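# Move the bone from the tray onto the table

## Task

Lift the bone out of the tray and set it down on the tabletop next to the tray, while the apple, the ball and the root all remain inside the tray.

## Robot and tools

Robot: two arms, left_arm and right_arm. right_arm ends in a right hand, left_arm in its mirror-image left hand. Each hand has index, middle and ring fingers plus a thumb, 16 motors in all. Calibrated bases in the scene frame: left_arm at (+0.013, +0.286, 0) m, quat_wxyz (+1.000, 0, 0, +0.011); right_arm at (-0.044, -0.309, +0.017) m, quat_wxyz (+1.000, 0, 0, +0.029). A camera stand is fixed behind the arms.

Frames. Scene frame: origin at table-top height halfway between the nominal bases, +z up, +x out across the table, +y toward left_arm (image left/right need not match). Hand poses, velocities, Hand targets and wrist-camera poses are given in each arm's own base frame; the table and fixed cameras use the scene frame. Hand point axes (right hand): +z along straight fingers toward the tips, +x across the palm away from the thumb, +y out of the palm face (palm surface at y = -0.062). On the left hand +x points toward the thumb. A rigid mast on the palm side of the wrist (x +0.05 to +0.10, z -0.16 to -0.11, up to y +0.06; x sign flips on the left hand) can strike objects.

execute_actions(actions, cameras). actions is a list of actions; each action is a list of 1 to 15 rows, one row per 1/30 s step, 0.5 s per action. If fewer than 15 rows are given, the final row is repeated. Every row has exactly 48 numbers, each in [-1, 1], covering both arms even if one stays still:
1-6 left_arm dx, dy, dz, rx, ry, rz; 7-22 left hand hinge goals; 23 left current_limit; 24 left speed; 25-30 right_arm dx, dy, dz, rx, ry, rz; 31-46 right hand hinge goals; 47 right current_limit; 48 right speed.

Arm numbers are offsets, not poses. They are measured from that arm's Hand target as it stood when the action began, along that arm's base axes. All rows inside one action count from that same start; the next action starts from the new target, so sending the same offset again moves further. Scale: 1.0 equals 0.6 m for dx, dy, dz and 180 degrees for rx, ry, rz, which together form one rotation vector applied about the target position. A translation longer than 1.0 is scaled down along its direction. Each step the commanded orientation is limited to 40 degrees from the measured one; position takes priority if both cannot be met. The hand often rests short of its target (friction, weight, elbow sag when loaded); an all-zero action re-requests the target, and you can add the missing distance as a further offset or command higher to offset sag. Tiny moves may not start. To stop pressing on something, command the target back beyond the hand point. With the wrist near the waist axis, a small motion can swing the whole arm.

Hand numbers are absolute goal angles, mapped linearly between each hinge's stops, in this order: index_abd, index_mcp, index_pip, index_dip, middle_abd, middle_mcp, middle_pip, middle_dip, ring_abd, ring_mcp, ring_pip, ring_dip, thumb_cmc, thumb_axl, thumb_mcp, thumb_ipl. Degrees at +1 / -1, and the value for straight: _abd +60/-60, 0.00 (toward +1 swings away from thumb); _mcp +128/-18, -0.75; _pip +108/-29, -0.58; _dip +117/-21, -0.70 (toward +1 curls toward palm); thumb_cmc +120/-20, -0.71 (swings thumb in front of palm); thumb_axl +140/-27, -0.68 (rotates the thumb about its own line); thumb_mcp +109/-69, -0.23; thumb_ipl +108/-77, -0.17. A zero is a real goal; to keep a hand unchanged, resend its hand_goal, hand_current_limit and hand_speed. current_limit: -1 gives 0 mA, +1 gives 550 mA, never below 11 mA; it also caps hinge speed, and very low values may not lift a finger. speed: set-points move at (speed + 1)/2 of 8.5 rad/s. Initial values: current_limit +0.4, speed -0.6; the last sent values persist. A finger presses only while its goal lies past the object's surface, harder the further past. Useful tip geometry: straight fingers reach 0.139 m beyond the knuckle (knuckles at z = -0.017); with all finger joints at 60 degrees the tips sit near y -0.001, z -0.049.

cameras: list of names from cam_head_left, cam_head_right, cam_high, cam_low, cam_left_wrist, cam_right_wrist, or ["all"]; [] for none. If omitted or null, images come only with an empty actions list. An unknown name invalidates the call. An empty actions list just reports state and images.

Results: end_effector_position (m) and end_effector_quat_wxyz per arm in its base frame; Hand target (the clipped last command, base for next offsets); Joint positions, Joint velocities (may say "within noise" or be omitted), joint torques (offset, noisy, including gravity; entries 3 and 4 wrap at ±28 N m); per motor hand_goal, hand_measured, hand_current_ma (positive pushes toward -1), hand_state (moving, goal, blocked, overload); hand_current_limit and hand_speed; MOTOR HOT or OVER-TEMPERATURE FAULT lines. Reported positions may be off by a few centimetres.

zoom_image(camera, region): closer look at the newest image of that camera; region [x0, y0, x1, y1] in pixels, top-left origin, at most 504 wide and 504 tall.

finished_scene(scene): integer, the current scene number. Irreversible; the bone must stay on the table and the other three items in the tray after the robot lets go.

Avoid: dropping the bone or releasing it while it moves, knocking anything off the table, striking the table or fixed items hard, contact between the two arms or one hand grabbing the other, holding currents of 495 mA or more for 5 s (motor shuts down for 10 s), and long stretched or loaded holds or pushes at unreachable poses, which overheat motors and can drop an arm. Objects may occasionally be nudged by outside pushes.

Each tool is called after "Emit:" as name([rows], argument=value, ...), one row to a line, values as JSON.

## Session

Emit:
execute_actions(actions=[])

Scene clock: 0.00 s.
left_arm: end_effector_position=(+0.3148, +0.2854, +0.1527) hand_goal=(+0.000, -0.754, -0.576, -0.696, +0.000, -0.754, -0.576, -0.696, +0.000, -0.754, -0.576, -0.696, -0.714, -0.678, -0.226, -0.168) hand_measured=(+0.000, -0.754, -0.576, -0.696, +0.000, -0.754, -0.576, -0.696, +0.000, -0.754, -0.576, -0.696, -0.714, -0.678, -0.226, -0.168) hand_current_ma=(+0, +0, +0, +0, +0, +0, +0, +0, +0, +0, +0, +0, +0, +0, +0, +0) hand_state=(goal, goal, goal, goal, goal, goal, goal, goal, goal, goal, goal, goal, goal, goal, goal, goal) hand_current_limit=0.40 hand_speed=-0.60 end_effector_quat_wxyz=(+0.630, -0.546, +0.443, +0.330) | right_arm: end_effector_position=(+0.3950, -0.1811, +0.3292) hand_goal=(+0.000, -0.754, -0.576, -0.696, +0.000, -0.754, -0.576, -0.696, +0.000, -0.754, -0.576, -0.696, -0.714, -0.678, -0.226, -0.168) hand_measured=(+0.000, -0.754, -0.576, -0.696, +0.000, -0.754, -0.576, -0.696, +0.000, -0.754, -0.576, -0.696, -0.714, -0.678, -0.226, -0.168) hand_current_ma=(+0, +0, +0, +0, +0, +0, +0, +0, +0, +0, +0, +0, +0, +0, +0, +0) hand_state=(goal, goal, goal, goal, goal, goal, goal, goal, goal, goal, goal, goal, goal, goal, goal, goal) hand_current_limit=0.40 hand_speed=-0.60 end_effector_quat_wxyz=(+0.236, +0.748, -0.120, +0.608)
Joint positions: left_arm=[0.284 1.503 0.56 0.965 -1.088 -1.958] | right_arm=[-0.063 0.936 0.661 0.108 0.462 1.435]
Joint velocities: within noise
Joint torques (N m): no reading
Heat: left arm: hottest elbow 40 °C; right arm: hottest elbow 41 °C.
Hand target: left_arm +0.3203, +0.2870, +0.1561; +0.633, -0.547, +0.439, +0.327 | right_arm +0.3993, -0.1814, +0.3443; +0.235, +0.739, -0.123, +0.619
camera_calibration:
cam_left_wrist: T_world_to_cam=[[0.223276, -0.00384679, 0.974748, -0.247192], [0.43741, -0.893261, -0.103718, 0.0674905], [0.871103, 0.449522, -0.197761, -0.248313], [0, 0, 0, 1]] pos_world=[0.241977, 0.170958, 0.198843]
cam_right_wrist: T_world_to_cam=[[-0.498615, -0.601873, -0.623805, 0.322932], [-0.52577, 0.782144, -0.33439, 0.395646], [0.689165, 0.161246, -0.706435, 0.10831], [0, 0, 0, 1]] pos_world=[0.294394, -0.132552, 0.41026]

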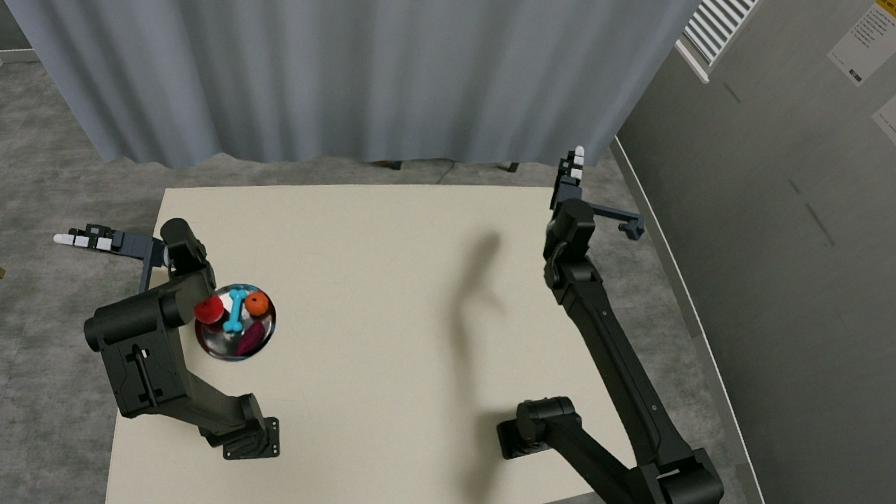

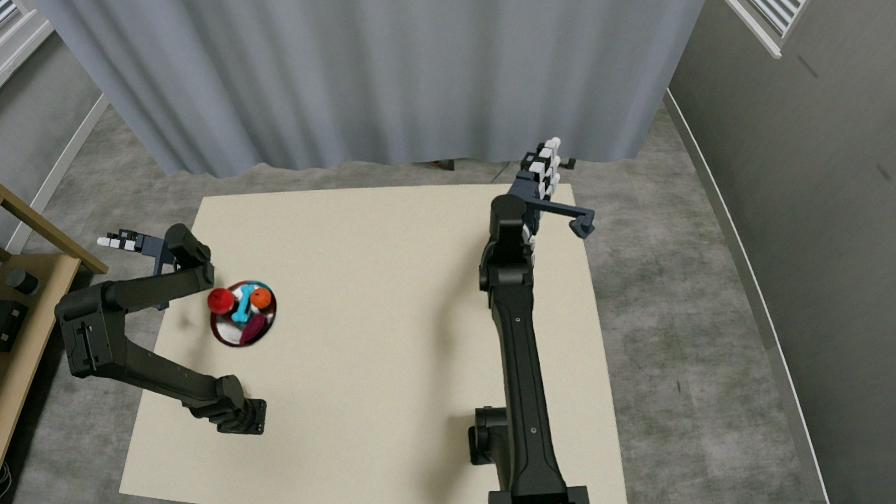

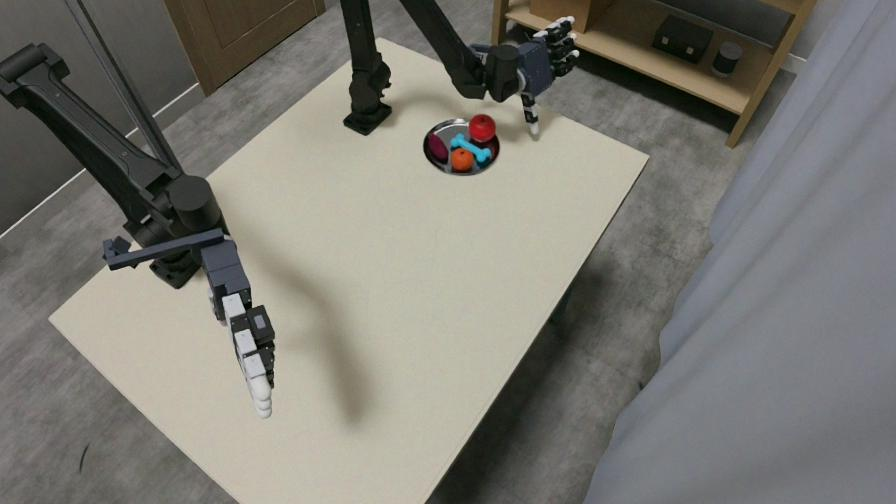

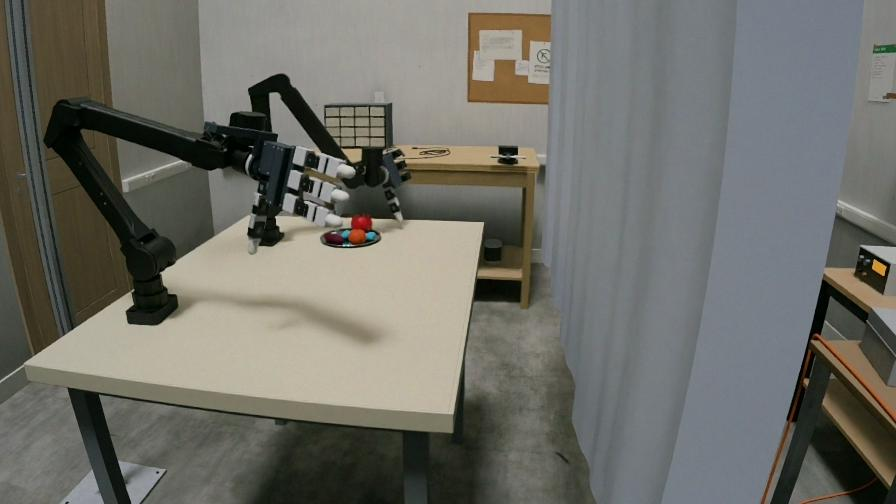

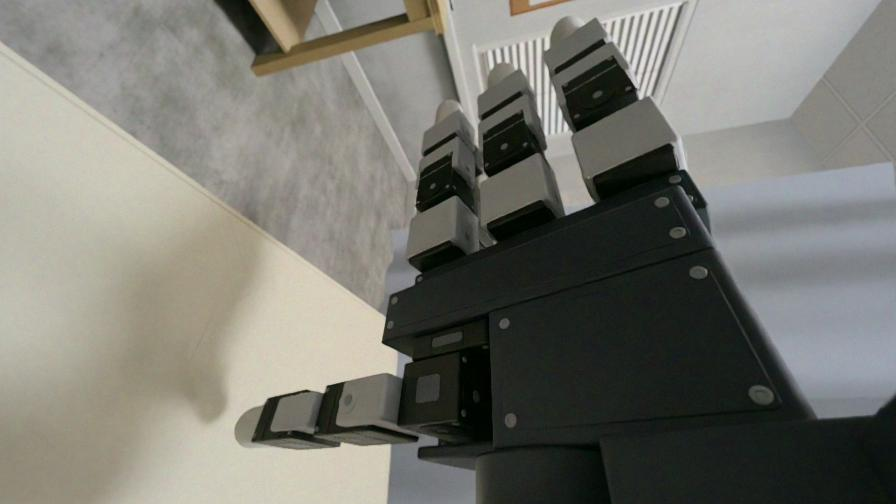

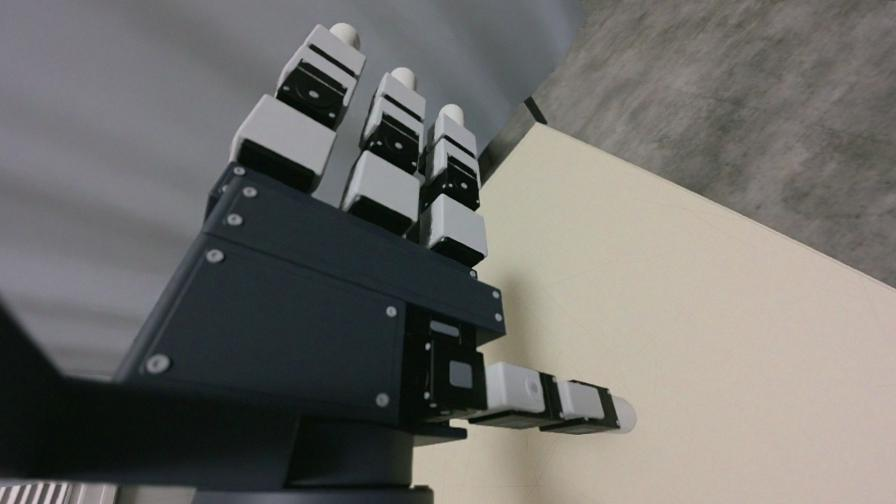

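Emit:
zoom_image(camera="cam_high", region=[415, 105, 510, 185])

Emit:
zoom_image(camera="cam_head_left", region=[180, 270, 290, 370])

Emit:
zoom_image(camera="cam_low", region=[310, 200, 390, 260])

Emit:
zoom_image(camera="cam_head_right", region=[195, 270, 295, 360])

Scaled by 5.305 from the camera's 896x504 image, which has a finer 1280x720 frame.

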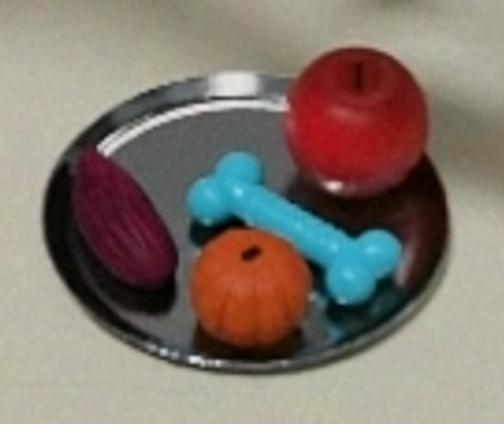

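Scaled by 4.582 from the camera's 896x504 image, which has a finer 1280x720 frame.

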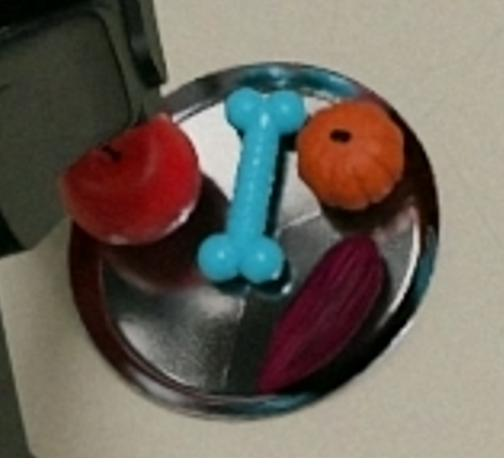

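Scaled by 6.300 from the camera's 896x504 image, which has a finer 1280x720 frame.

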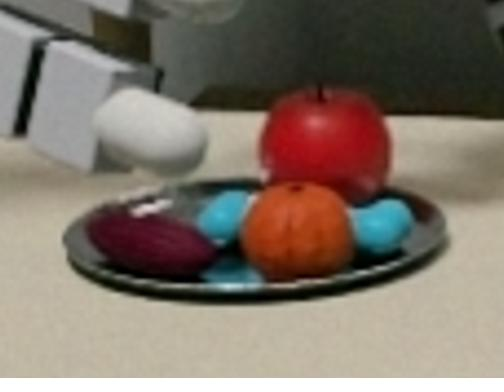

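Scaled by 5.040 from the camera's 896x504 image, which has a finer 1280x720 frame.

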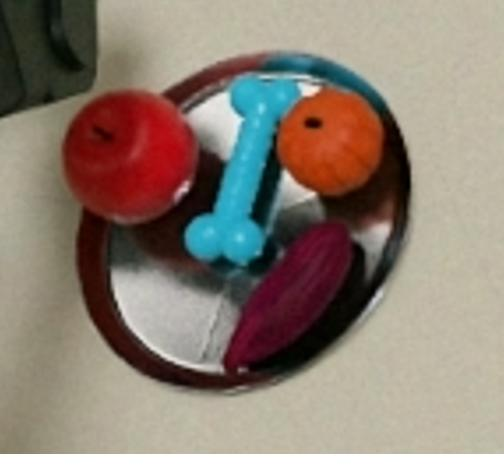

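Emit:
execute_actions([
  [[0,0,0.133,0,0,0,-0.01,-0.754,-0.576,-0.696,0.0,-0.754,-0.576,-0.696,0,-0.754,-0.576,-0.696,-0.714,-0.678,-0.226,-0.168,0.4,-0.4,0,0,0,0,0,0,0,-0.754,-0.576,-0.696,0,-0.754,-0.576,-0.696,0,-0.754,-0.576,-0.696,-0.714,-0.678,-0.226,-0.168,0.4,-0.6]],
  [[0.0217,-0.0075,0.0633,0.0037,0.1108,-0.0472,-0.01,-0.754,-0.576,-0.696,0.0,-0.754,-0.576,-0.696,0,-0.754,-0.576,-0.696,-0.714,-0.678,-0.226,-0.168,0.4,-0.4,0,0,0,0,0,0,0,-0.754,-0.576,-0.696,0,-0.754,-0.576,-0.696,0,-0.754,-0.576,-0.696,-0.714,-0.678,-0.226,-0.168,0.4,-0.6]],
  [[0.0217,-0.0075,0.0633,0.0037,0.1108,-0.0472,-0.01,-0.754,-0.576,-0.696,0.0,-0.754,-0.576,-0.696,0,-0.754,-0.576,-0.696,-0.714,-0.678,-0.226,-0.168,0.4,-0.4,0,0,0,0,0,0,0,-0.754,-0.576,-0.696,0,-0.754,-0.576,-0.696,0,-0.754,-0.576,-0.696,-0.714,-0.678,-0.226,-0.168,0.4,-0.6]],
  [[0.0375,-0.0208,0.0417,0.0071,0.1005,-0.0601,-0.01,-0.754,-0.576,-0.696,0.0,-0.754,-0.576,-0.696,0,-0.754,-0.576,-0.696,-0.714,-0.678,-0.226,-0.168,0.4,-0.4,0,0,0,0,0,0,0,-0.754,-0.576,-0.696,0,-0.754,-0.576,-0.696,0,-0.754,-0.576,-0.696,-0.714,-0.678,-0.226,-0.168,0.4,-0.6]],
  [[0.0375,-0.0208,0.0417,0.0071,0.1005,-0.0601,-0.01,-0.754,-0.576,-0.696,0.0,-0.754,-0.576,-0.696,0,-0.754,-0.576,-0.696,-0.714,-0.678,-0.226,-0.168,0.4,-0.4,0,0,0,0,0,0,0,-0.754,-0.576,-0.696,0,-0.754,-0.576,-0.696,0,-0.754,-0.576,-0.696,-0.714,-0.678,-0.226,-0.168,0.4,-0.6]],
], cameras=["cam_high"])

Scene clock: 50.47 s.
left_arm: end_effector_position=(+0.3798, +0.2516, +0.3292) hand_goal=(-0.010, -0.754, -0.576, -0.696, +0.000, -0.754, -0.576, -0.696, +0.000, -0.754, -0.576, -0.696, -0.714, -0.678, -0.226, -0.168) hand_measured=(-0.012, -0.758, -0.576, -0.696, -0.002, -0.758, -0.576, -0.696, -0.002, -0.758, -0.576, -0.696, -0.718, -0.678, -0.226, -0.168) hand_current_ma=(+0, -1, +0, +0, +0, -2, +0, +0, +0, -1, +0, +0, -1, +0, +0, +0) hand_state=(goal, goal, goal, goal, goal, goal, goal, goal, goal, goal, goal, goal, goal, goal, goal, goal) hand_current_limit=0.40 hand_speed=-0.40 end_effector_quat_wxyz=(+0.304, -0.037, +0.865, +0.398) | right_arm: end_effector_position=(+0.3950, -0.1811, +0.3292) hand_goal=(+0.000, -0.754, -0.576, -0.696, +0.000, -0.754, -0.576, -0.696, +0.000, -0.754, -0.576, -0.696, -0.714, -0.678, -0.226, -0.168) hand_measured=(-0.002, -0.754, -0.576, -0.696, -0.002, -0.754, -0.576, -0.696, -0.002, -0.754, -0.576, -0.696, -0.714, -0.678, -0.226, -0.168) hand_current_ma=(-2, +1, -1, +0, -2, +1, -1, +0, -2, +1, -1, +0, +0, +1, +0, +0) hand_state=(goal, goal, goal, goal, goal, goal, goal, goal, goal, goal, goal, goal, goal, goal, goal, goal) hand_current_limit=0.40 hand_speed=-0.60 end_effector_quat_wxyz=(+0.236, +0.748, -0.120, +0.608)
Joint positions: left_arm=[0.195 1.108 0.892 -0.456 -0.646 -1.143] | right_arm=[-0.063 0.936 0.661 0.108 0.462 1.435]
Joint torques (N m): left_arm=[-0.85 -7.88 14.37 1.37 -0.45 0.26] | right_arm=[-0.38 -6.01 14.78 2.14 0.21 -0.13]
Heat: left arm: hottest elbow 46 °C; right arm: hottest elbow 58 °C.
Hand target: left_arm +0.3913, +0.2530, +0.3618; +0.326, -0.041, +0.855, +0.401 | right_arm +0.3993, -0.1814, +0.3443; +0.235, +0.739, -0.123, +0.619
Off the commanded pose: left_arm 0.035 m, 3 deg | right_arm 0.016 m, 2 deg.
Images, in order (width x height): cam_high 896x504.

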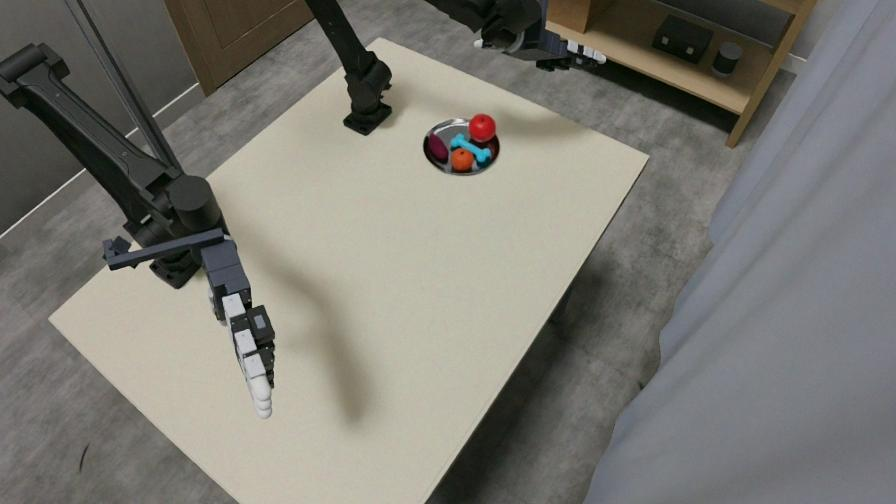

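Emit:
execute_actions([
  [[0.033,-0.0425,-0.0092,0.0023,0.0868,-0.0724,-0.01,-0.754,-0.576,-0.696,0.0,-0.754,-0.576,-0.696,0,0.479,0.737,-0.26,-0.714,-0.678,-0.226,-0.168,0.4,-0.7,0,0,0,0,0,0,0,-0.754,-0.576,-0.696,0,-0.754,-0.576,-0.696,0,-0.754,-0.576,-0.696,-0.714,-0.678,-0.226,-0.168,0.4,-0.6]],
  [[0.033,-0.0425,-0.0092,0.0023,0.0868,-0.0724,-0.01,-0.754,-0.576,-0.696,0.0,-0.754,-0.576,-0.696,0,0.479,0.737,-0.26,-0.714,-0.678,-0.226,-0.168,0.4,-0.7,0,0,0,0,0,0,0,-0.754,-0.576,-0.696,0,-0.754,-0.576,-0.696,0,-0.754,-0.576,-0.696,-0.714,-0.678,-0.226,-0.168,0.4,-0.6]],
  [[0.0055,-0.065,-0.0392,-0.0101,0.0714,-0.0799,-0.01,-0.754,-0.576,-0.696,0.0,-0.754,-0.576,-0.696,0,0.479,0.737,-0.26,-0.714,-0.678,-0.226,-0.168,0.4,-0.7,0,0,0,0,0,0,0,-0.754,-0.576,-0.696,0,-0.754,-0.576,-0.696,0,-0.754,-0.576,-0.696,-0.714,-0.678,-0.226,-0.168,0.4,-0.6]],
  [[0.0055,-0.065,-0.0392,-0.0101,0.0714,-0.0799,-0.01,-0.754,-0.576,-0.696,0.0,-0.754,-0.576,-0.696,0,0.479,0.737,-0.26,-0.714,-0.678,-0.226,-0.168,0.4,-0.7,0,0,0,0,0,0,0,-0.754,-0.576,-0.696,0,-0.754,-0.576,-0.696,0,-0.754,-0.576,-0.696,-0.714,-0.678,-0.226,-0.168,0.4,-0.6]],
  [[-0.0328,-0.0788,-0.0367,-0.0276,0.0560,-0.0788,-0.01,-0.754,-0.576,-0.696,0.0,-0.754,-0.576,-0.696,0,0.479,0.737,-0.26,-0.714,-0.678,-0.226,-0.168,0.4,-0.7,0,0,0,0,0,0,0,-0.754,-0.576,-0.696,0,-0.754,-0.576,-0.696,0,-0.754,-0.576,-0.696,-0.714,-0.678,-0.226,-0.168,0.4,-0.6]],
  [[-0.0328,-0.0788,-0.0367,-0.0276,0.0560,-0.0788,-0.01,-0.754,-0.576,-0.696,0.0,-0.754,-0.576,-0.696,0,0.479,0.737,-0.26,-0.714,-0.678,-0.226,-0.168,0.4,-0.7,0,0,0,0,0,0,0,-0.754,-0.576,-0.696,0,-0.754,-0.576,-0.696,0,-0.754,-0.576,-0.696,-0.714,-0.678,-0.226,-0.168,0.4,-0.6]],
], cameras=["cam_high"])

Emit:
zoom_image(camera="cam_high", region=[400, 60, 520, 190])

Scene clock: 58.70 s.
left_arm: end_effector_position=(+0.3827, +0.0322, +0.2409) hand_goal=(-0.010, -0.754, -0.576, -0.696, +0.000, -0.754, -0.576, -0.696, +0.000, +0.478, +0.736, -0.260, -0.714, -0.678, -0.226, -0.168) hand_measured=(-0.012, -0.754, -0.576, -0.696, -0.002, -0.754, -0.576, -0.696, -0.002, +0.464, +0.734, -0.262, -0.716, -0.678, -0.224, -0.168) hand_current_ma=(+0, +0, +0, +0, +0, +0, +0, +0, +0, -11, +0, -1, +0, +0, +1, +0) hand_state=(goal, goal, goal, goal, goal, goal, goal, goal, goal, goal, goal, goal, goal, goal, goal, goal) hand_current_limit=0.40 hand_speed=-0.70 end_effector_quat_wxyz=(-0.020, +0.728, +0.685, -0.017) | right_arm: end_effector_position=(+0.3950, -0.1811, +0.3292) hand_goal=(+0.000, -0.754, -0.576, -0.696, +0.000, -0.754, -0.576, -0.696, +0.000, -0.754, -0.576, -0.696, -0.714, -0.678, -0.226, -0.168) hand_measured=(-0.002, -0.754, -0.576, -0.696, -0.002, -0.754, -0.576, -0.696, -0.002, -0.754, -0.576, -0.696, -0.714, -0.678, -0.226, -0.168) hand_current_ma=(-2, +1, -1, +0, -2, +1, -1, +0, -2, +1, -1, +0, +0, +1, +0, +0) hand_state=(goal, goal, goal, goal, goal, goal, goal, goal, goal, goal, goal, goal, goal, goal, goal, goal) hand_current_limit=0.40 hand_speed=-0.60 end_effector_quat_wxyz=(+0.236, +0.748, -0.120, +0.608)
Joint positions: left_arm=[0.046 1.147 1.117 -1.593 -0.009 0.107] | right_arm=[-0.063 0.936 0.661 0.108 0.462 1.435]
Joint torques (N m): left_arm=[-1.08 -5.42 12.83 0.01 0.02 0.11] | right_arm=[-0.38 -6.01 14.79 2.14 0.2 -0.13]
Heat: left arm: hottest elbow 49 °C; right arm: hottest elbow 59 °C.
Hand target: left_arm +0.3981, +0.0295, +0.2597; -0.009, +0.734, +0.679, -0.007 | right_arm +0.3993, -0.1814, +0.3443; +0.235, +0.739, -0.123, +0.619
Off the commanded pose: left_arm 0.024 m, 2 deg | right_arm 0.016 m, 2 deg.
Images, in order (width x height): cam_high 896x504.

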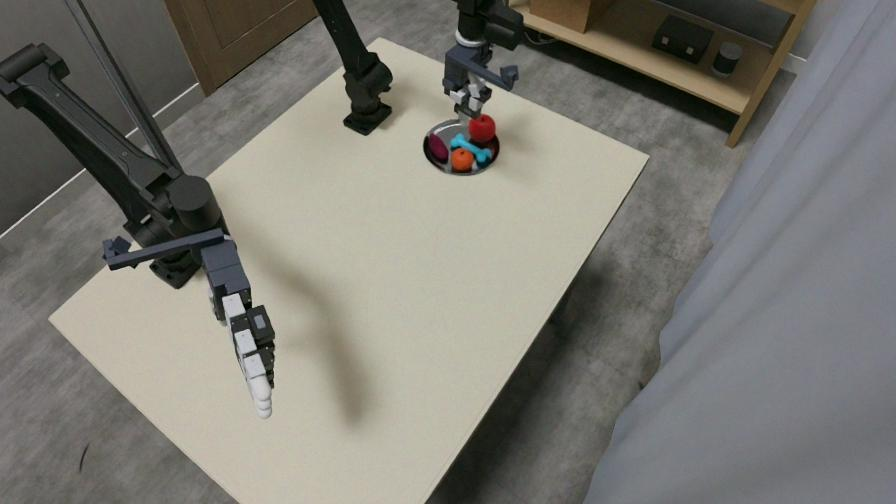

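Scaled by 3.877 from the camera's 896x504 image, which has a finer 1280x720 frame.

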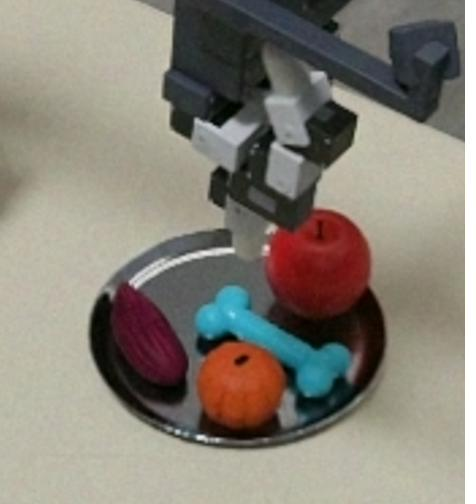

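Emit:
execute_actions([
  [[-0.0027,-0.0025,-0.0855,-0.0013,-0.0071,-0.0076,-0.01,-0.754,-0.576,-0.696,0.0,-0.754,-0.576,-0.696,0,0.479,0.737,-0.26,-0.714,-0.678,-0.226,-0.168,0.4,-0.7,0,0,0,0,0,0,0,-0.754,-0.576,-0.696,0,-0.754,-0.576,-0.696,0,-0.754,-0.576,-0.696,-0.714,-0.678,-0.226,-0.168,0.4,-0.6]],
  [[0,0,-0.0855,0,0,0,-0.01,-0.754,-0.576,-0.696,0.0,-0.754,-0.576,-0.696,0,0.479,0.737,-0.26,-0.714,-0.678,-0.226,-0.168,0.4,-0.7,0,0,0,0,0,0,0,-0.754,-0.576,-0.696,0,-0.754,-0.576,-0.696,0,-0.754,-0.576,-0.696,-0.714,-0.678,-0.226,-0.168,0.4,-0.6]],
], cameras=["cam_high","cam_low"])

Emit:
zoom_image(camera="cam_high", region=[415, 95, 510, 185])

Emit:
zoom_image(camera="cam_low", region=[310, 180, 400, 255])

Scene clock: 63.40 s.
left_arm: end_effector_position=(+0.3986, +0.0302, +0.1759) hand_goal=(-0.010, -0.754, -0.576, -0.696, +0.000, -0.754, -0.576, -0.696, +0.000, +0.478, +0.736, -0.260, -0.714, -0.678, -0.226, -0.168) hand_measured=(-0.012, -0.754, -0.576, -0.696, -0.012, -0.766, -0.582, -0.698, -0.002, +0.466, +0.734, -0.262, -0.716, -0.678, -0.222, -0.168) hand_current_ma=(+0, +0, +0, +0, -8, -8, -4, -1, +0, -10, +0, -1, +0, +0, +2, +0) hand_state=(goal, goal, goal, goal, goal, goal, goal, goal, goal, goal, goal, goal, goal, goal, goal, goal) hand_current_limit=0.40 hand_speed=-0.70 end_effector_quat_wxyz=(+0.008, +0.738, +0.675, +0.015) | right_arm: end_effector_position=(+0.3950, -0.1811, +0.3292) hand_goal=(+0.000, -0.754, -0.576, -0.696, +0.000, -0.754, -0.576, -0.696, +0.000, -0.754, -0.576, -0.696, -0.714, -0.678, -0.226, -0.168) hand_measured=(-0.002, -0.754, -0.576, -0.696, -0.002, -0.754, -0.576, -0.696, -0.002, -0.754, -0.576, -0.696, -0.714, -0.678, -0.226, -0.168) hand_current_ma=(-2, +1, -1, +0, -2, +1, -1, +0, -2, +1, -1, +0, +0, +1, +0, +0) hand_state=(goal, goal, goal, goal, goal, goal, goal, goal, goal, goal, goal, goal, goal, goal, goal, goal) hand_current_limit=0.40 hand_speed=-0.60 end_effector_quat_wxyz=(+0.236, +0.748, -0.120, +0.608)
Joint positions: left_arm=[0.047 1.156 0.934 -1.315 -0.006 0.137] | right_arm=[-0.063 0.936 0.661 0.108 0.462 1.435]
Joint torques (N m): left_arm=[-0.91 -4.72 7.15 1.03 0.15 0.16] | right_arm=[-0.38 -6.07 14.78 2.14 0.21 -0.13]
Heat: left arm: hottest elbow 50 °C; right arm: hottest elbow 60 °C.
Hand target: left_arm +0.3966, +0.0279, +0.1572; +0.000, +0.742, +0.670, +0.000 | right_arm +0.3993, -0.1814, +0.3443; +0.235, +0.739, -0.123, +0.619
Off the commanded pose: left_arm 0.019 m, 2 deg | right_arm 0.016 m, 2 deg.
Images, in order (width x height): cam_high 896x504, cam_low 896x504.

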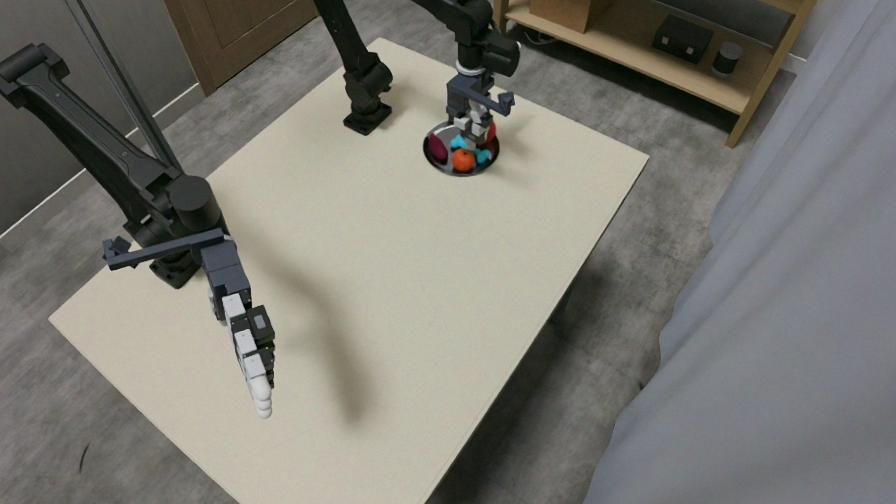

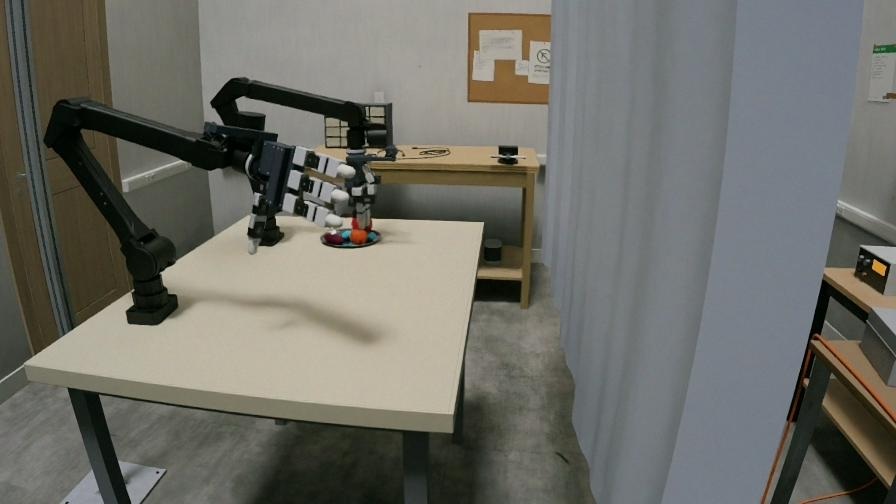

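Scaled by 5.305 from the camera's 896x504 image, which has a finer 1280x720 frame.

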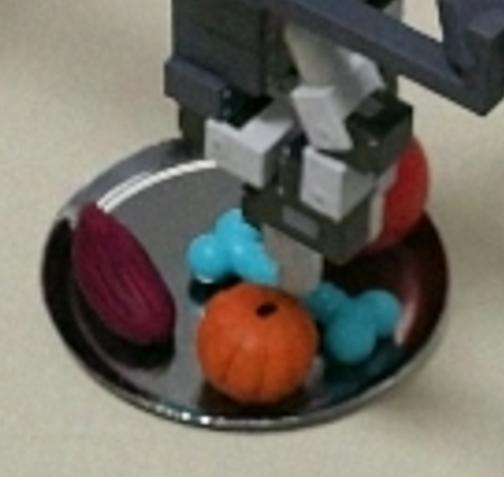

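Scaled by 5.600 from the camera's 896x504 image, which has a finer 1280x720 frame.

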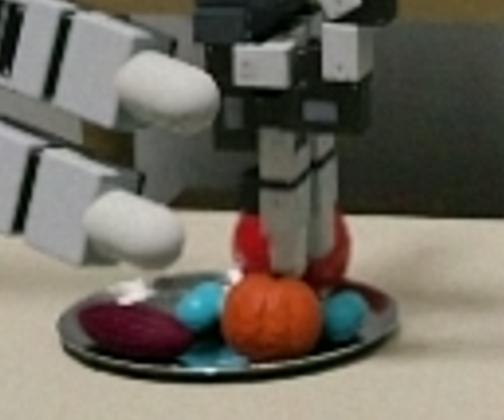

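Emit:
zoom_image(camera="cam_low", region=[335, 205, 385, 250])

Emit:
zoom_image(camera="cam_high", region=[445, 115, 500, 180])

Emit:
execute_actions(actions=[], cameras=["cam_head_right","cam_left_wrist"])

Scaled by 10.080 from the camera's 896x504 image, which has a finer 1280x720 frame.

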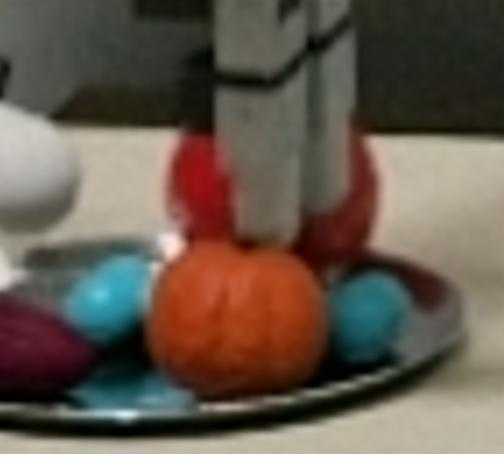

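Scaled by 7.754 from the camera's 896x504 image, which has a finer 1280x720 frame.

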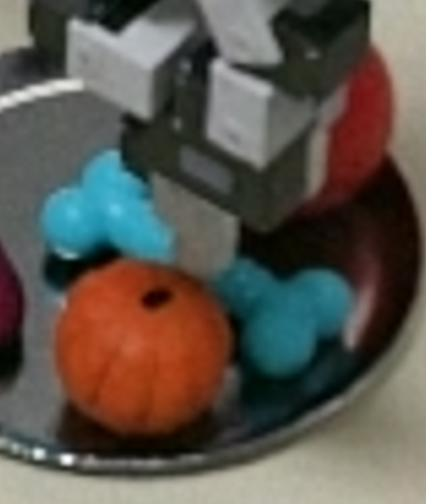

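Scene clock: 70.20 s.
left_arm: end_effector_position=(+0.3986, +0.0302, +0.1759) hand_goal=(-0.010, -0.754, -0.576, -0.696, +0.000, -0.754, -0.576, -0.696, +0.000, +0.478, +0.736, -0.260, -0.714, -0.678, -0.226, -0.168) hand_measured=(-0.012, -0.754, -0.576, -0.696, -0.012, -0.766, -0.582, -0.698, -0.002, +0.466, +0.734, -0.262, -0.716, -0.678, -0.222, -0.168) hand_current_ma=(+0, +0, +0, +0, -8, -8, -4, -1, +0, -10, +0, -1, +0, +0, +2, +0) hand_state=(goal, goal, goal, goal, goal, goal, goal, goal, goal, goal, goal, goal, goal, goal, goal, goal) hand_current_limit=0.40 hand_speed=-0.70 end_effector_quat_wxyz=(+0.008, +0.738, +0.675, +0.015) | right_arm: end_effector_position=(+0.3950, -0.1811, +0.3292) hand_goal=(+0.000, -0.754, -0.576, -0.696, +0.000, -0.754, -0.576, -0.696, +0.000, -0.754, -0.576, -0.696, -0.714, -0.678, -0.226, -0.168) hand_measured=(-0.002, -0.754, -0.576, -0.696, -0.002, -0.754, -0.576, -0.696, -0.002, -0.754, -0.576, -0.696, -0.714, -0.678, -0.226, -0.168) hand_current_ma=(-2, +1, -1, +0, -2, +1, -1, +0, -2, +1, -1, +0, +0, +1, +0, +0) hand_state=(goal, goal, goal, goal, goal, goal, goal, goal, goal, goal, goal, goal, goal, goal, goal, goal) hand_current_limit=0.40 hand_speed=-0.60 end_effector_quat_wxyz=(+0.236, +0.748, -0.120, +0.608)
Joint positions: left_arm=[0.047 1.156 0.934 -1.315 -0.006 0.137] | right_arm=[-0.063 0.936 0.661 0.108 0.462 1.435]
Joint velocities: within noise
Joint torques (N m): left_arm=[-0.79 -4.66 7.16 1.07 0.15 0.16] | right_arm=[-0.38 -6.07 14.78 2.14 0.2 -0.12]
Heat: left arm: hottest elbow 50 °C; right arm: hottest elbow 61 °C.
Hand target: left_arm +0.3966, +0.0279, +0.1572; +0.000, +0.742, +0.670, +0.000 | right_arm +0.3993, -0.1814, +0.3443; +0.235, +0.739, -0.123, +0.619
Off the commanded pose: left_arm 0.019 m, 2 deg | right_arm 0.016 m, 2 deg.
camera_calibration:
cam_left_wrist: T_world_to_cam=[[-0.655105, -0.751504, -0.077972, 0.268423], [-0.512747, 0.366418, 0.77642, -0.0087369], [-0.554912, 0.548617, -0.625374, 0.438587], [0, 0, 0, 1]] pos_world=[0.414743, -0.0356935, 0.301993]
Images, in order (width x height): cam_head_right 896x504, cam_left_wrist 896x504.

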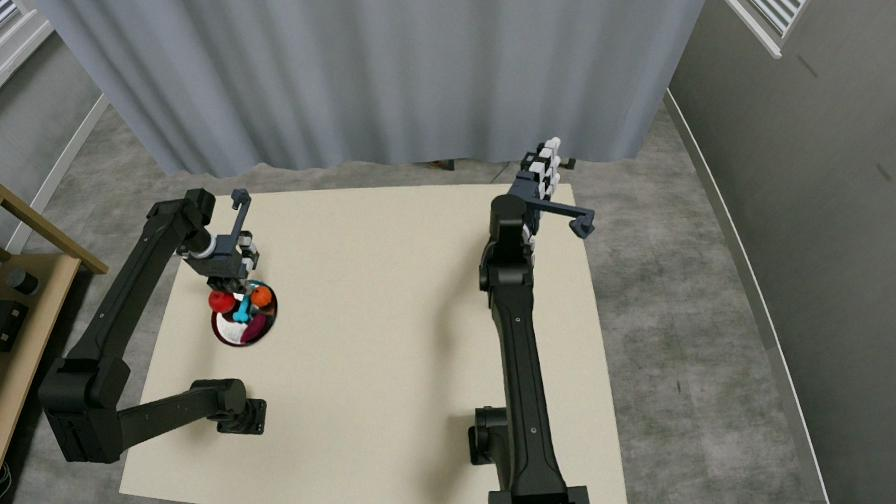

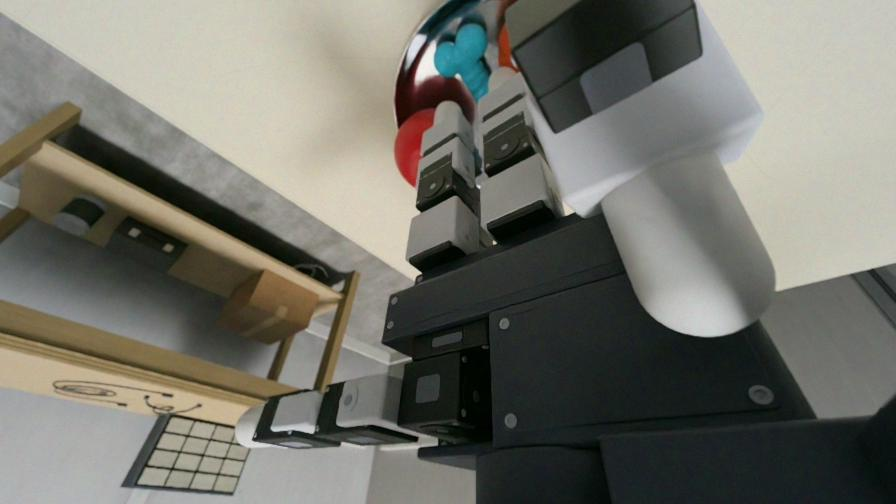

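Emit:
execute_actions([
  [[0.01,0,0.071,0,0,0,-0.01,-0.5,-0.576,-0.696,0.0,-0.754,-0.576,-0.696,0,0.479,0.737,-0.26,-0.714,-0.678,-0.226,-0.168,0.4,-0.6,0,0,0,0,0,0,0,-0.754,-0.576,-0.696,0,-0.754,-0.576,-0.696,0,-0.754,-0.576,-0.696,-0.714,-0.678,-0.226,-0.168,0.4,-0.6]],
  [[0.05,-0.021,0.0,0,0,0,-0.01,-0.205,-0.576,-0.696,0.0,-0.754,-0.576,-0.696,0,0.479,0.737,-0.26,-0.714,-0.678,-0.226,-0.168,0.4,-0.6,0,0,0,0,0,0,0,-0.754,-0.576,-0.696,0,-0.754,-0.576,-0.696,0,-0.754,-0.576,-0.696,-0.714,-0.678,-0.226,-0.168,0.4,-0.6]],
], cameras=["cam_high","cam_low"])

Emit:
zoom_image(camera="cam_high", region=[415, 95, 510, 185])

Emit:
zoom_image(camera="cam_low", region=[315, 190, 395, 255])

Scene clock: 87.23 s.
left_arm: end_effector_position=(+0.4113, +0.0165, +0.1808) hand_goal=(-0.010, -0.206, -0.576, -0.696, +0.000, -0.754, -0.576, -0.696, +0.000, +0.478, +0.736, -0.260, -0.714, -0.678, -0.226, -0.168) hand_measured=(-0.012, -0.216, -0.576, -0.696, -0.002, -0.754, -0.578, -0.698, -0.002, +0.466, +0.734, -0.262, -0.716, -0.678, -0.222, -0.168) hand_current_ma=(+0, -7, +0, +0, -1, +0, +0, -1, +0, -10, +0, -1, +0, +0, +2, +0) hand_state=(goal, goal, goal, goal, goal, goal, goal, goal, goal, goal, goal, goal, goal, goal, goal, goal) hand_current_limit=0.40 hand_speed=-0.60 end_effector_quat_wxyz=(-0.014, +0.744, +0.668, -0.016) | right_arm: end_effector_position=(+0.3950, -0.1811, +0.3292) hand_goal=(+0.000, -0.754, -0.576, -0.696, +0.000, -0.754, -0.576, -0.696, +0.000, -0.754, -0.576, -0.696, -0.714, -0.678, -0.226, -0.168) hand_measured=(-0.002, -0.754, -0.576, -0.696, -0.002, -0.754, -0.576, -0.696, -0.002, -0.754, -0.576, -0.696, -0.714, -0.678, -0.226, -0.168) hand_current_ma=(-2, +1, -1, +0, -2, +1, -1, +0, -2, +1, -1, +0, +0, +1, +0, +0) hand_state=(goal, goal, goal, goal, goal, goal, goal, goal, goal, goal, goal, goal, goal, goal, goal, goal) hand_current_limit=0.40 hand_speed=-0.60 end_effector_quat_wxyz=(+0.236, +0.748, -0.120, +0.608)
Joint positions: left_arm=[0.011 1.235 1.028 -1.406 0 0.117] | right_arm=[-0.063 0.936 0.661 0.108 0.462 1.435]
Joint torques (N m): left_arm=[-1.26 -6.48 12.74 0.54 -0.05 -0.05] | right_arm=[-0.38 -6.07 14.79 2.14 0.2 -0.13]
Heat: left arm: hottest elbow 51 °C; right arm: hottest elbow 64 °C.
Hand target: left_arm +0.4326, +0.0153, +0.1998; +0.000, +0.742, +0.670, +0.000 | right_arm +0.3993, -0.1814, +0.3443; +0.235, +0.739, -0.123, +0.619
Off the commanded pose: left_arm 0.028 m, 2 deg | right_arm 0.016 m, 2 deg.
Images, in order (width x height): cam_high 896x504, cam_low 896x504.

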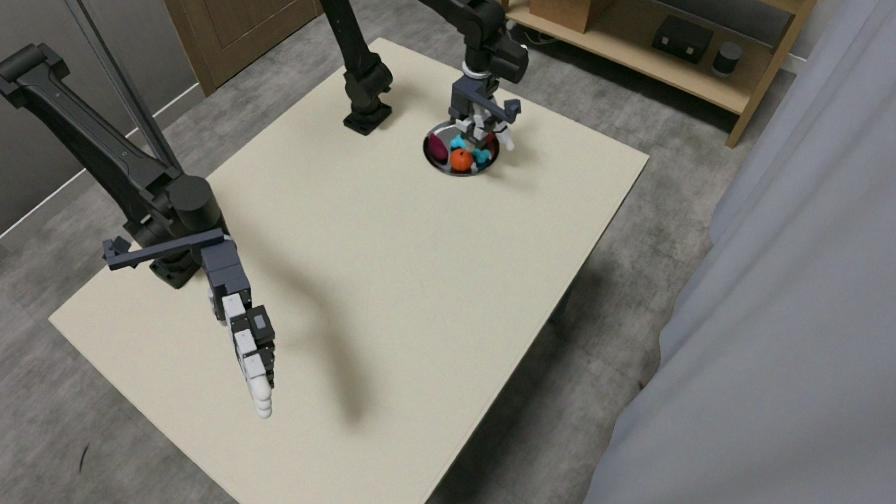

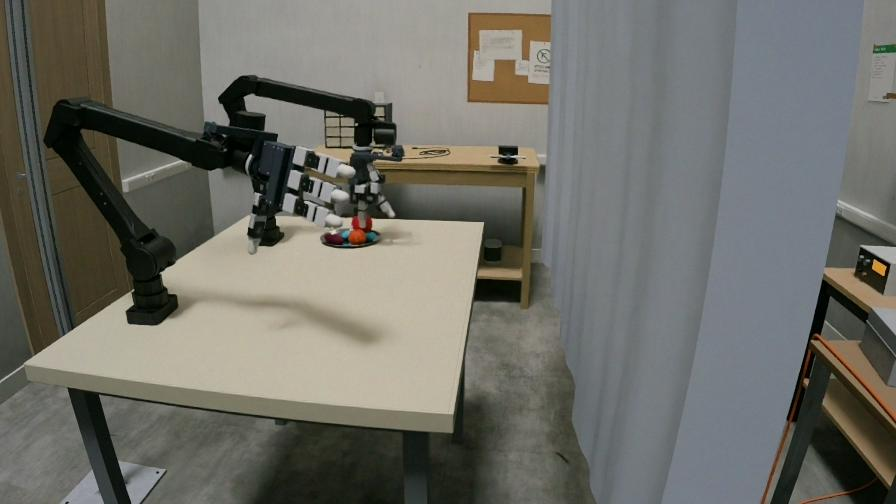

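Scaled by 5.305 from the camera's 896x504 image, which has a finer 1280x720 frame.

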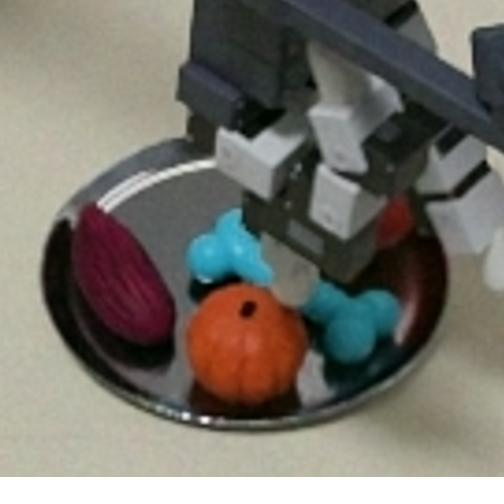

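Scaled by 6.300 from the camera's 896x504 image, which has a finer 1280x720 frame.

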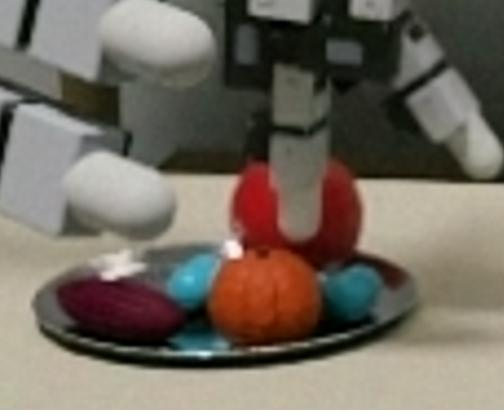

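Emit:
execute_actions([
  [[0.03,-0.0067,0,0,0,0,-0.01,-0.205,-0.576,-0.696,0.0,-0.754,-0.576,-0.696,0,0.479,0.737,-0.26,-0.714,-0.678,-0.226,-0.168,0.4,-0.6,0,0,0,0,0,0,0,-0.754,-0.576,-0.696,0,-0.754,-0.576,-0.696,0,-0.754,-0.576,-0.696,-0.714,-0.678,-0.226,-0.168,0.4,-0.6]],
  [[-0.03,0,-0.03,0,0,0,-0.01,-0.205,-0.576,-0.696,0.0,-0.754,-0.576,-0.696,0,0.479,0.737,-0.26,-0.714,-0.678,-0.226,-0.168,0.4,-0.6,0,0,0,0,0,0,0,-0.754,-0.576,-0.696,0,-0.754,-0.576,-0.696,0,-0.754,-0.576,-0.696,-0.714,-0.678,-0.226,-0.168,0.4,-0.6]],
  [[0,0,-0.071,0,0,0,-0.01,-0.205,-0.576,-0.696,0.0,-0.754,-0.576,-0.696,0,0.479,0.737,-0.26,-0.714,-0.678,-0.226,-0.168,0.4,-0.6,0,0,0,0,0,0,0,-0.754,-0.576,-0.696,0,-0.754,-0.576,-0.696,0,-0.754,-0.576,-0.696,-0.714,-0.678,-0.226,-0.168,0.4,-0.6]],
], cameras=["cam_high","cam_low"])

Emit:
zoom_image(camera="cam_high", region=[415, 95, 510, 185])

Emit:
zoom_image(camera="cam_low", region=[315, 190, 395, 255])

Scene clock: 93.90 s.
left_arm: end_effector_position=(+0.4331, +0.0142, +0.1509) hand_goal=(-0.010, -0.206, -0.576, -0.696, +0.000, -0.754, -0.576, -0.696, +0.000, +0.478, +0.736, -0.260, -0.714, -0.678, -0.226, -0.168) hand_measured=(-0.012, -0.216, -0.576, -0.696, -0.002, -0.754, -0.578, -0.698, -0.002, +0.466, +0.734, -0.262, -0.716, -0.678, -0.222, -0.168) hand_current_ma=(+0, -6, +0, +0, -1, +0, +0, -1, +0, -10, +0, -1, +0, +0, +2, +0) hand_state=(goal, goal, goal, goal, goal, goal, goal, goal, goal, goal, goal, goal, goal, goal, goal, goal) hand_current_limit=0.40 hand_speed=-0.60 end_effector_quat_wxyz=(+0.006, +0.743, +0.670, +0.007) | right_arm: end_effector_position=(+0.3950, -0.1811, +0.3292) hand_goal=(+0.000, -0.754, -0.576, -0.696, +0.000, -0.754, -0.576, -0.696, +0.000, -0.754, -0.576, -0.696, -0.714, -0.678, -0.226, -0.168) hand_measured=(-0.002, -0.754, -0.576, -0.696, -0.002, -0.754, -0.576, -0.696, -0.002, -0.754, -0.576, -0.696, -0.714, -0.678, -0.226, -0.168) hand_current_ma=(-2, +1, -1, +0, -2, +1, -1, +0, -2, +1, -1, +0, +0, +1, +0, +0) hand_state=(goal, goal, goal, goal, goal, goal, goal, goal, goal, goal, goal, goal, goal, goal, goal, goal) hand_current_limit=0.40 hand_speed=-0.60 end_effector_quat_wxyz=(+0.236, +0.748, -0.120, +0.608)
Joint positions: left_arm=[0.002 1.279 0.971 -1.245 0 0.105] | right_arm=[-0.063 0.936 0.661 0.108 0.462 1.435]
Joint torques (N m): left_arm=[-1.44 -7.06 7.71 1.05 -0.08 -0.08] | right_arm=[-0.38 -6.01 14.79 2.14 0.2 -0.13]
Heat: left arm: hottest elbow 51 °C; right arm: hottest elbow 65 °C.
Hand target: left_arm +0.4325, +0.0113, +0.1390; +0.000, +0.742, +0.670, +0.000 | right_arm +0.3993, -0.1814, +0.3443; +0.235, +0.739, -0.123, +0.619
Off the commanded pose: left_arm 0.012 m, 1 deg | right_arm 0.016 m, 2 deg.
Images, in order (width x height): cam_high 896x504, cam_low 896x504.

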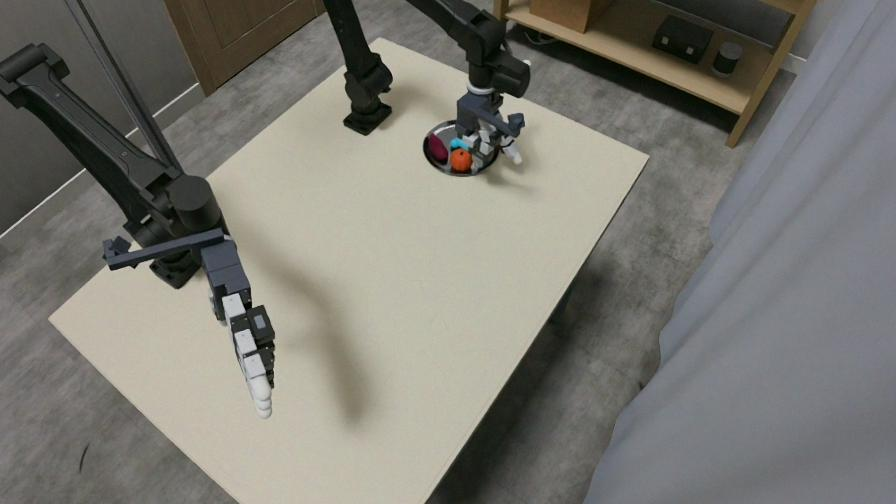

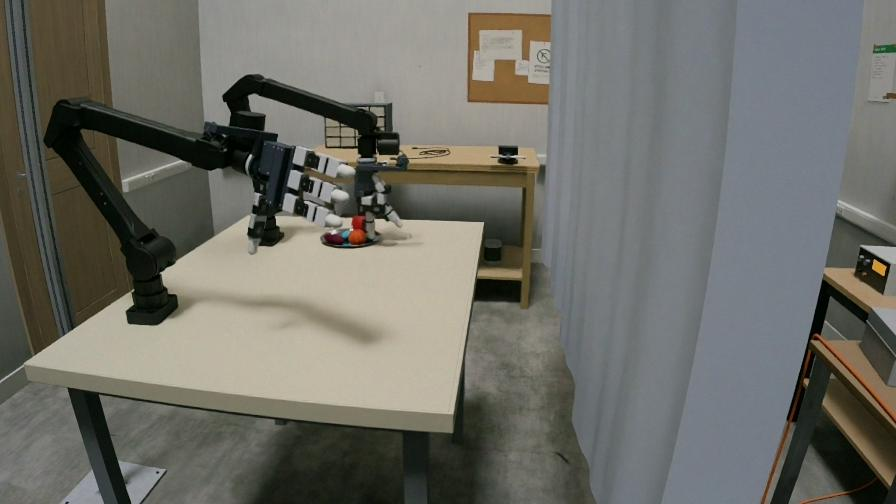

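Scaled by 5.305 from the camera's 896x504 image, which has a finer 1280x720 frame.

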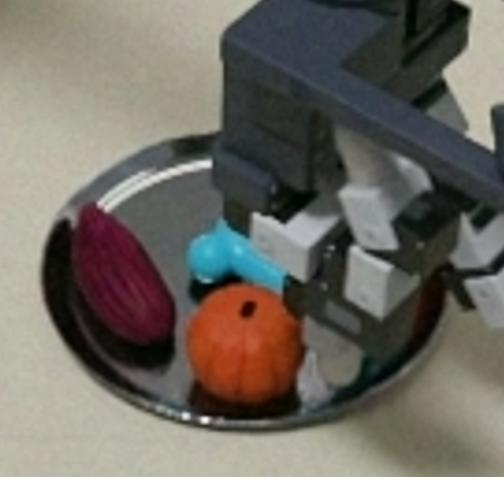

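Scaled by 6.300 from the camera's 896x504 image, which has a finer 1280x720 frame.

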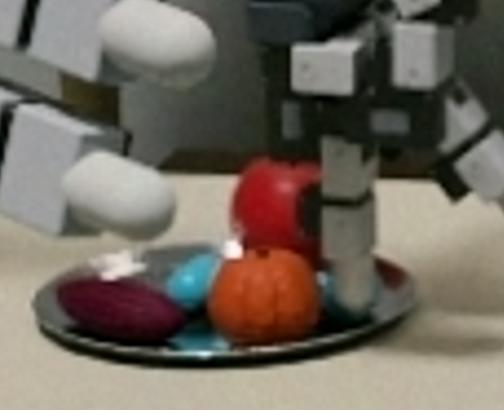

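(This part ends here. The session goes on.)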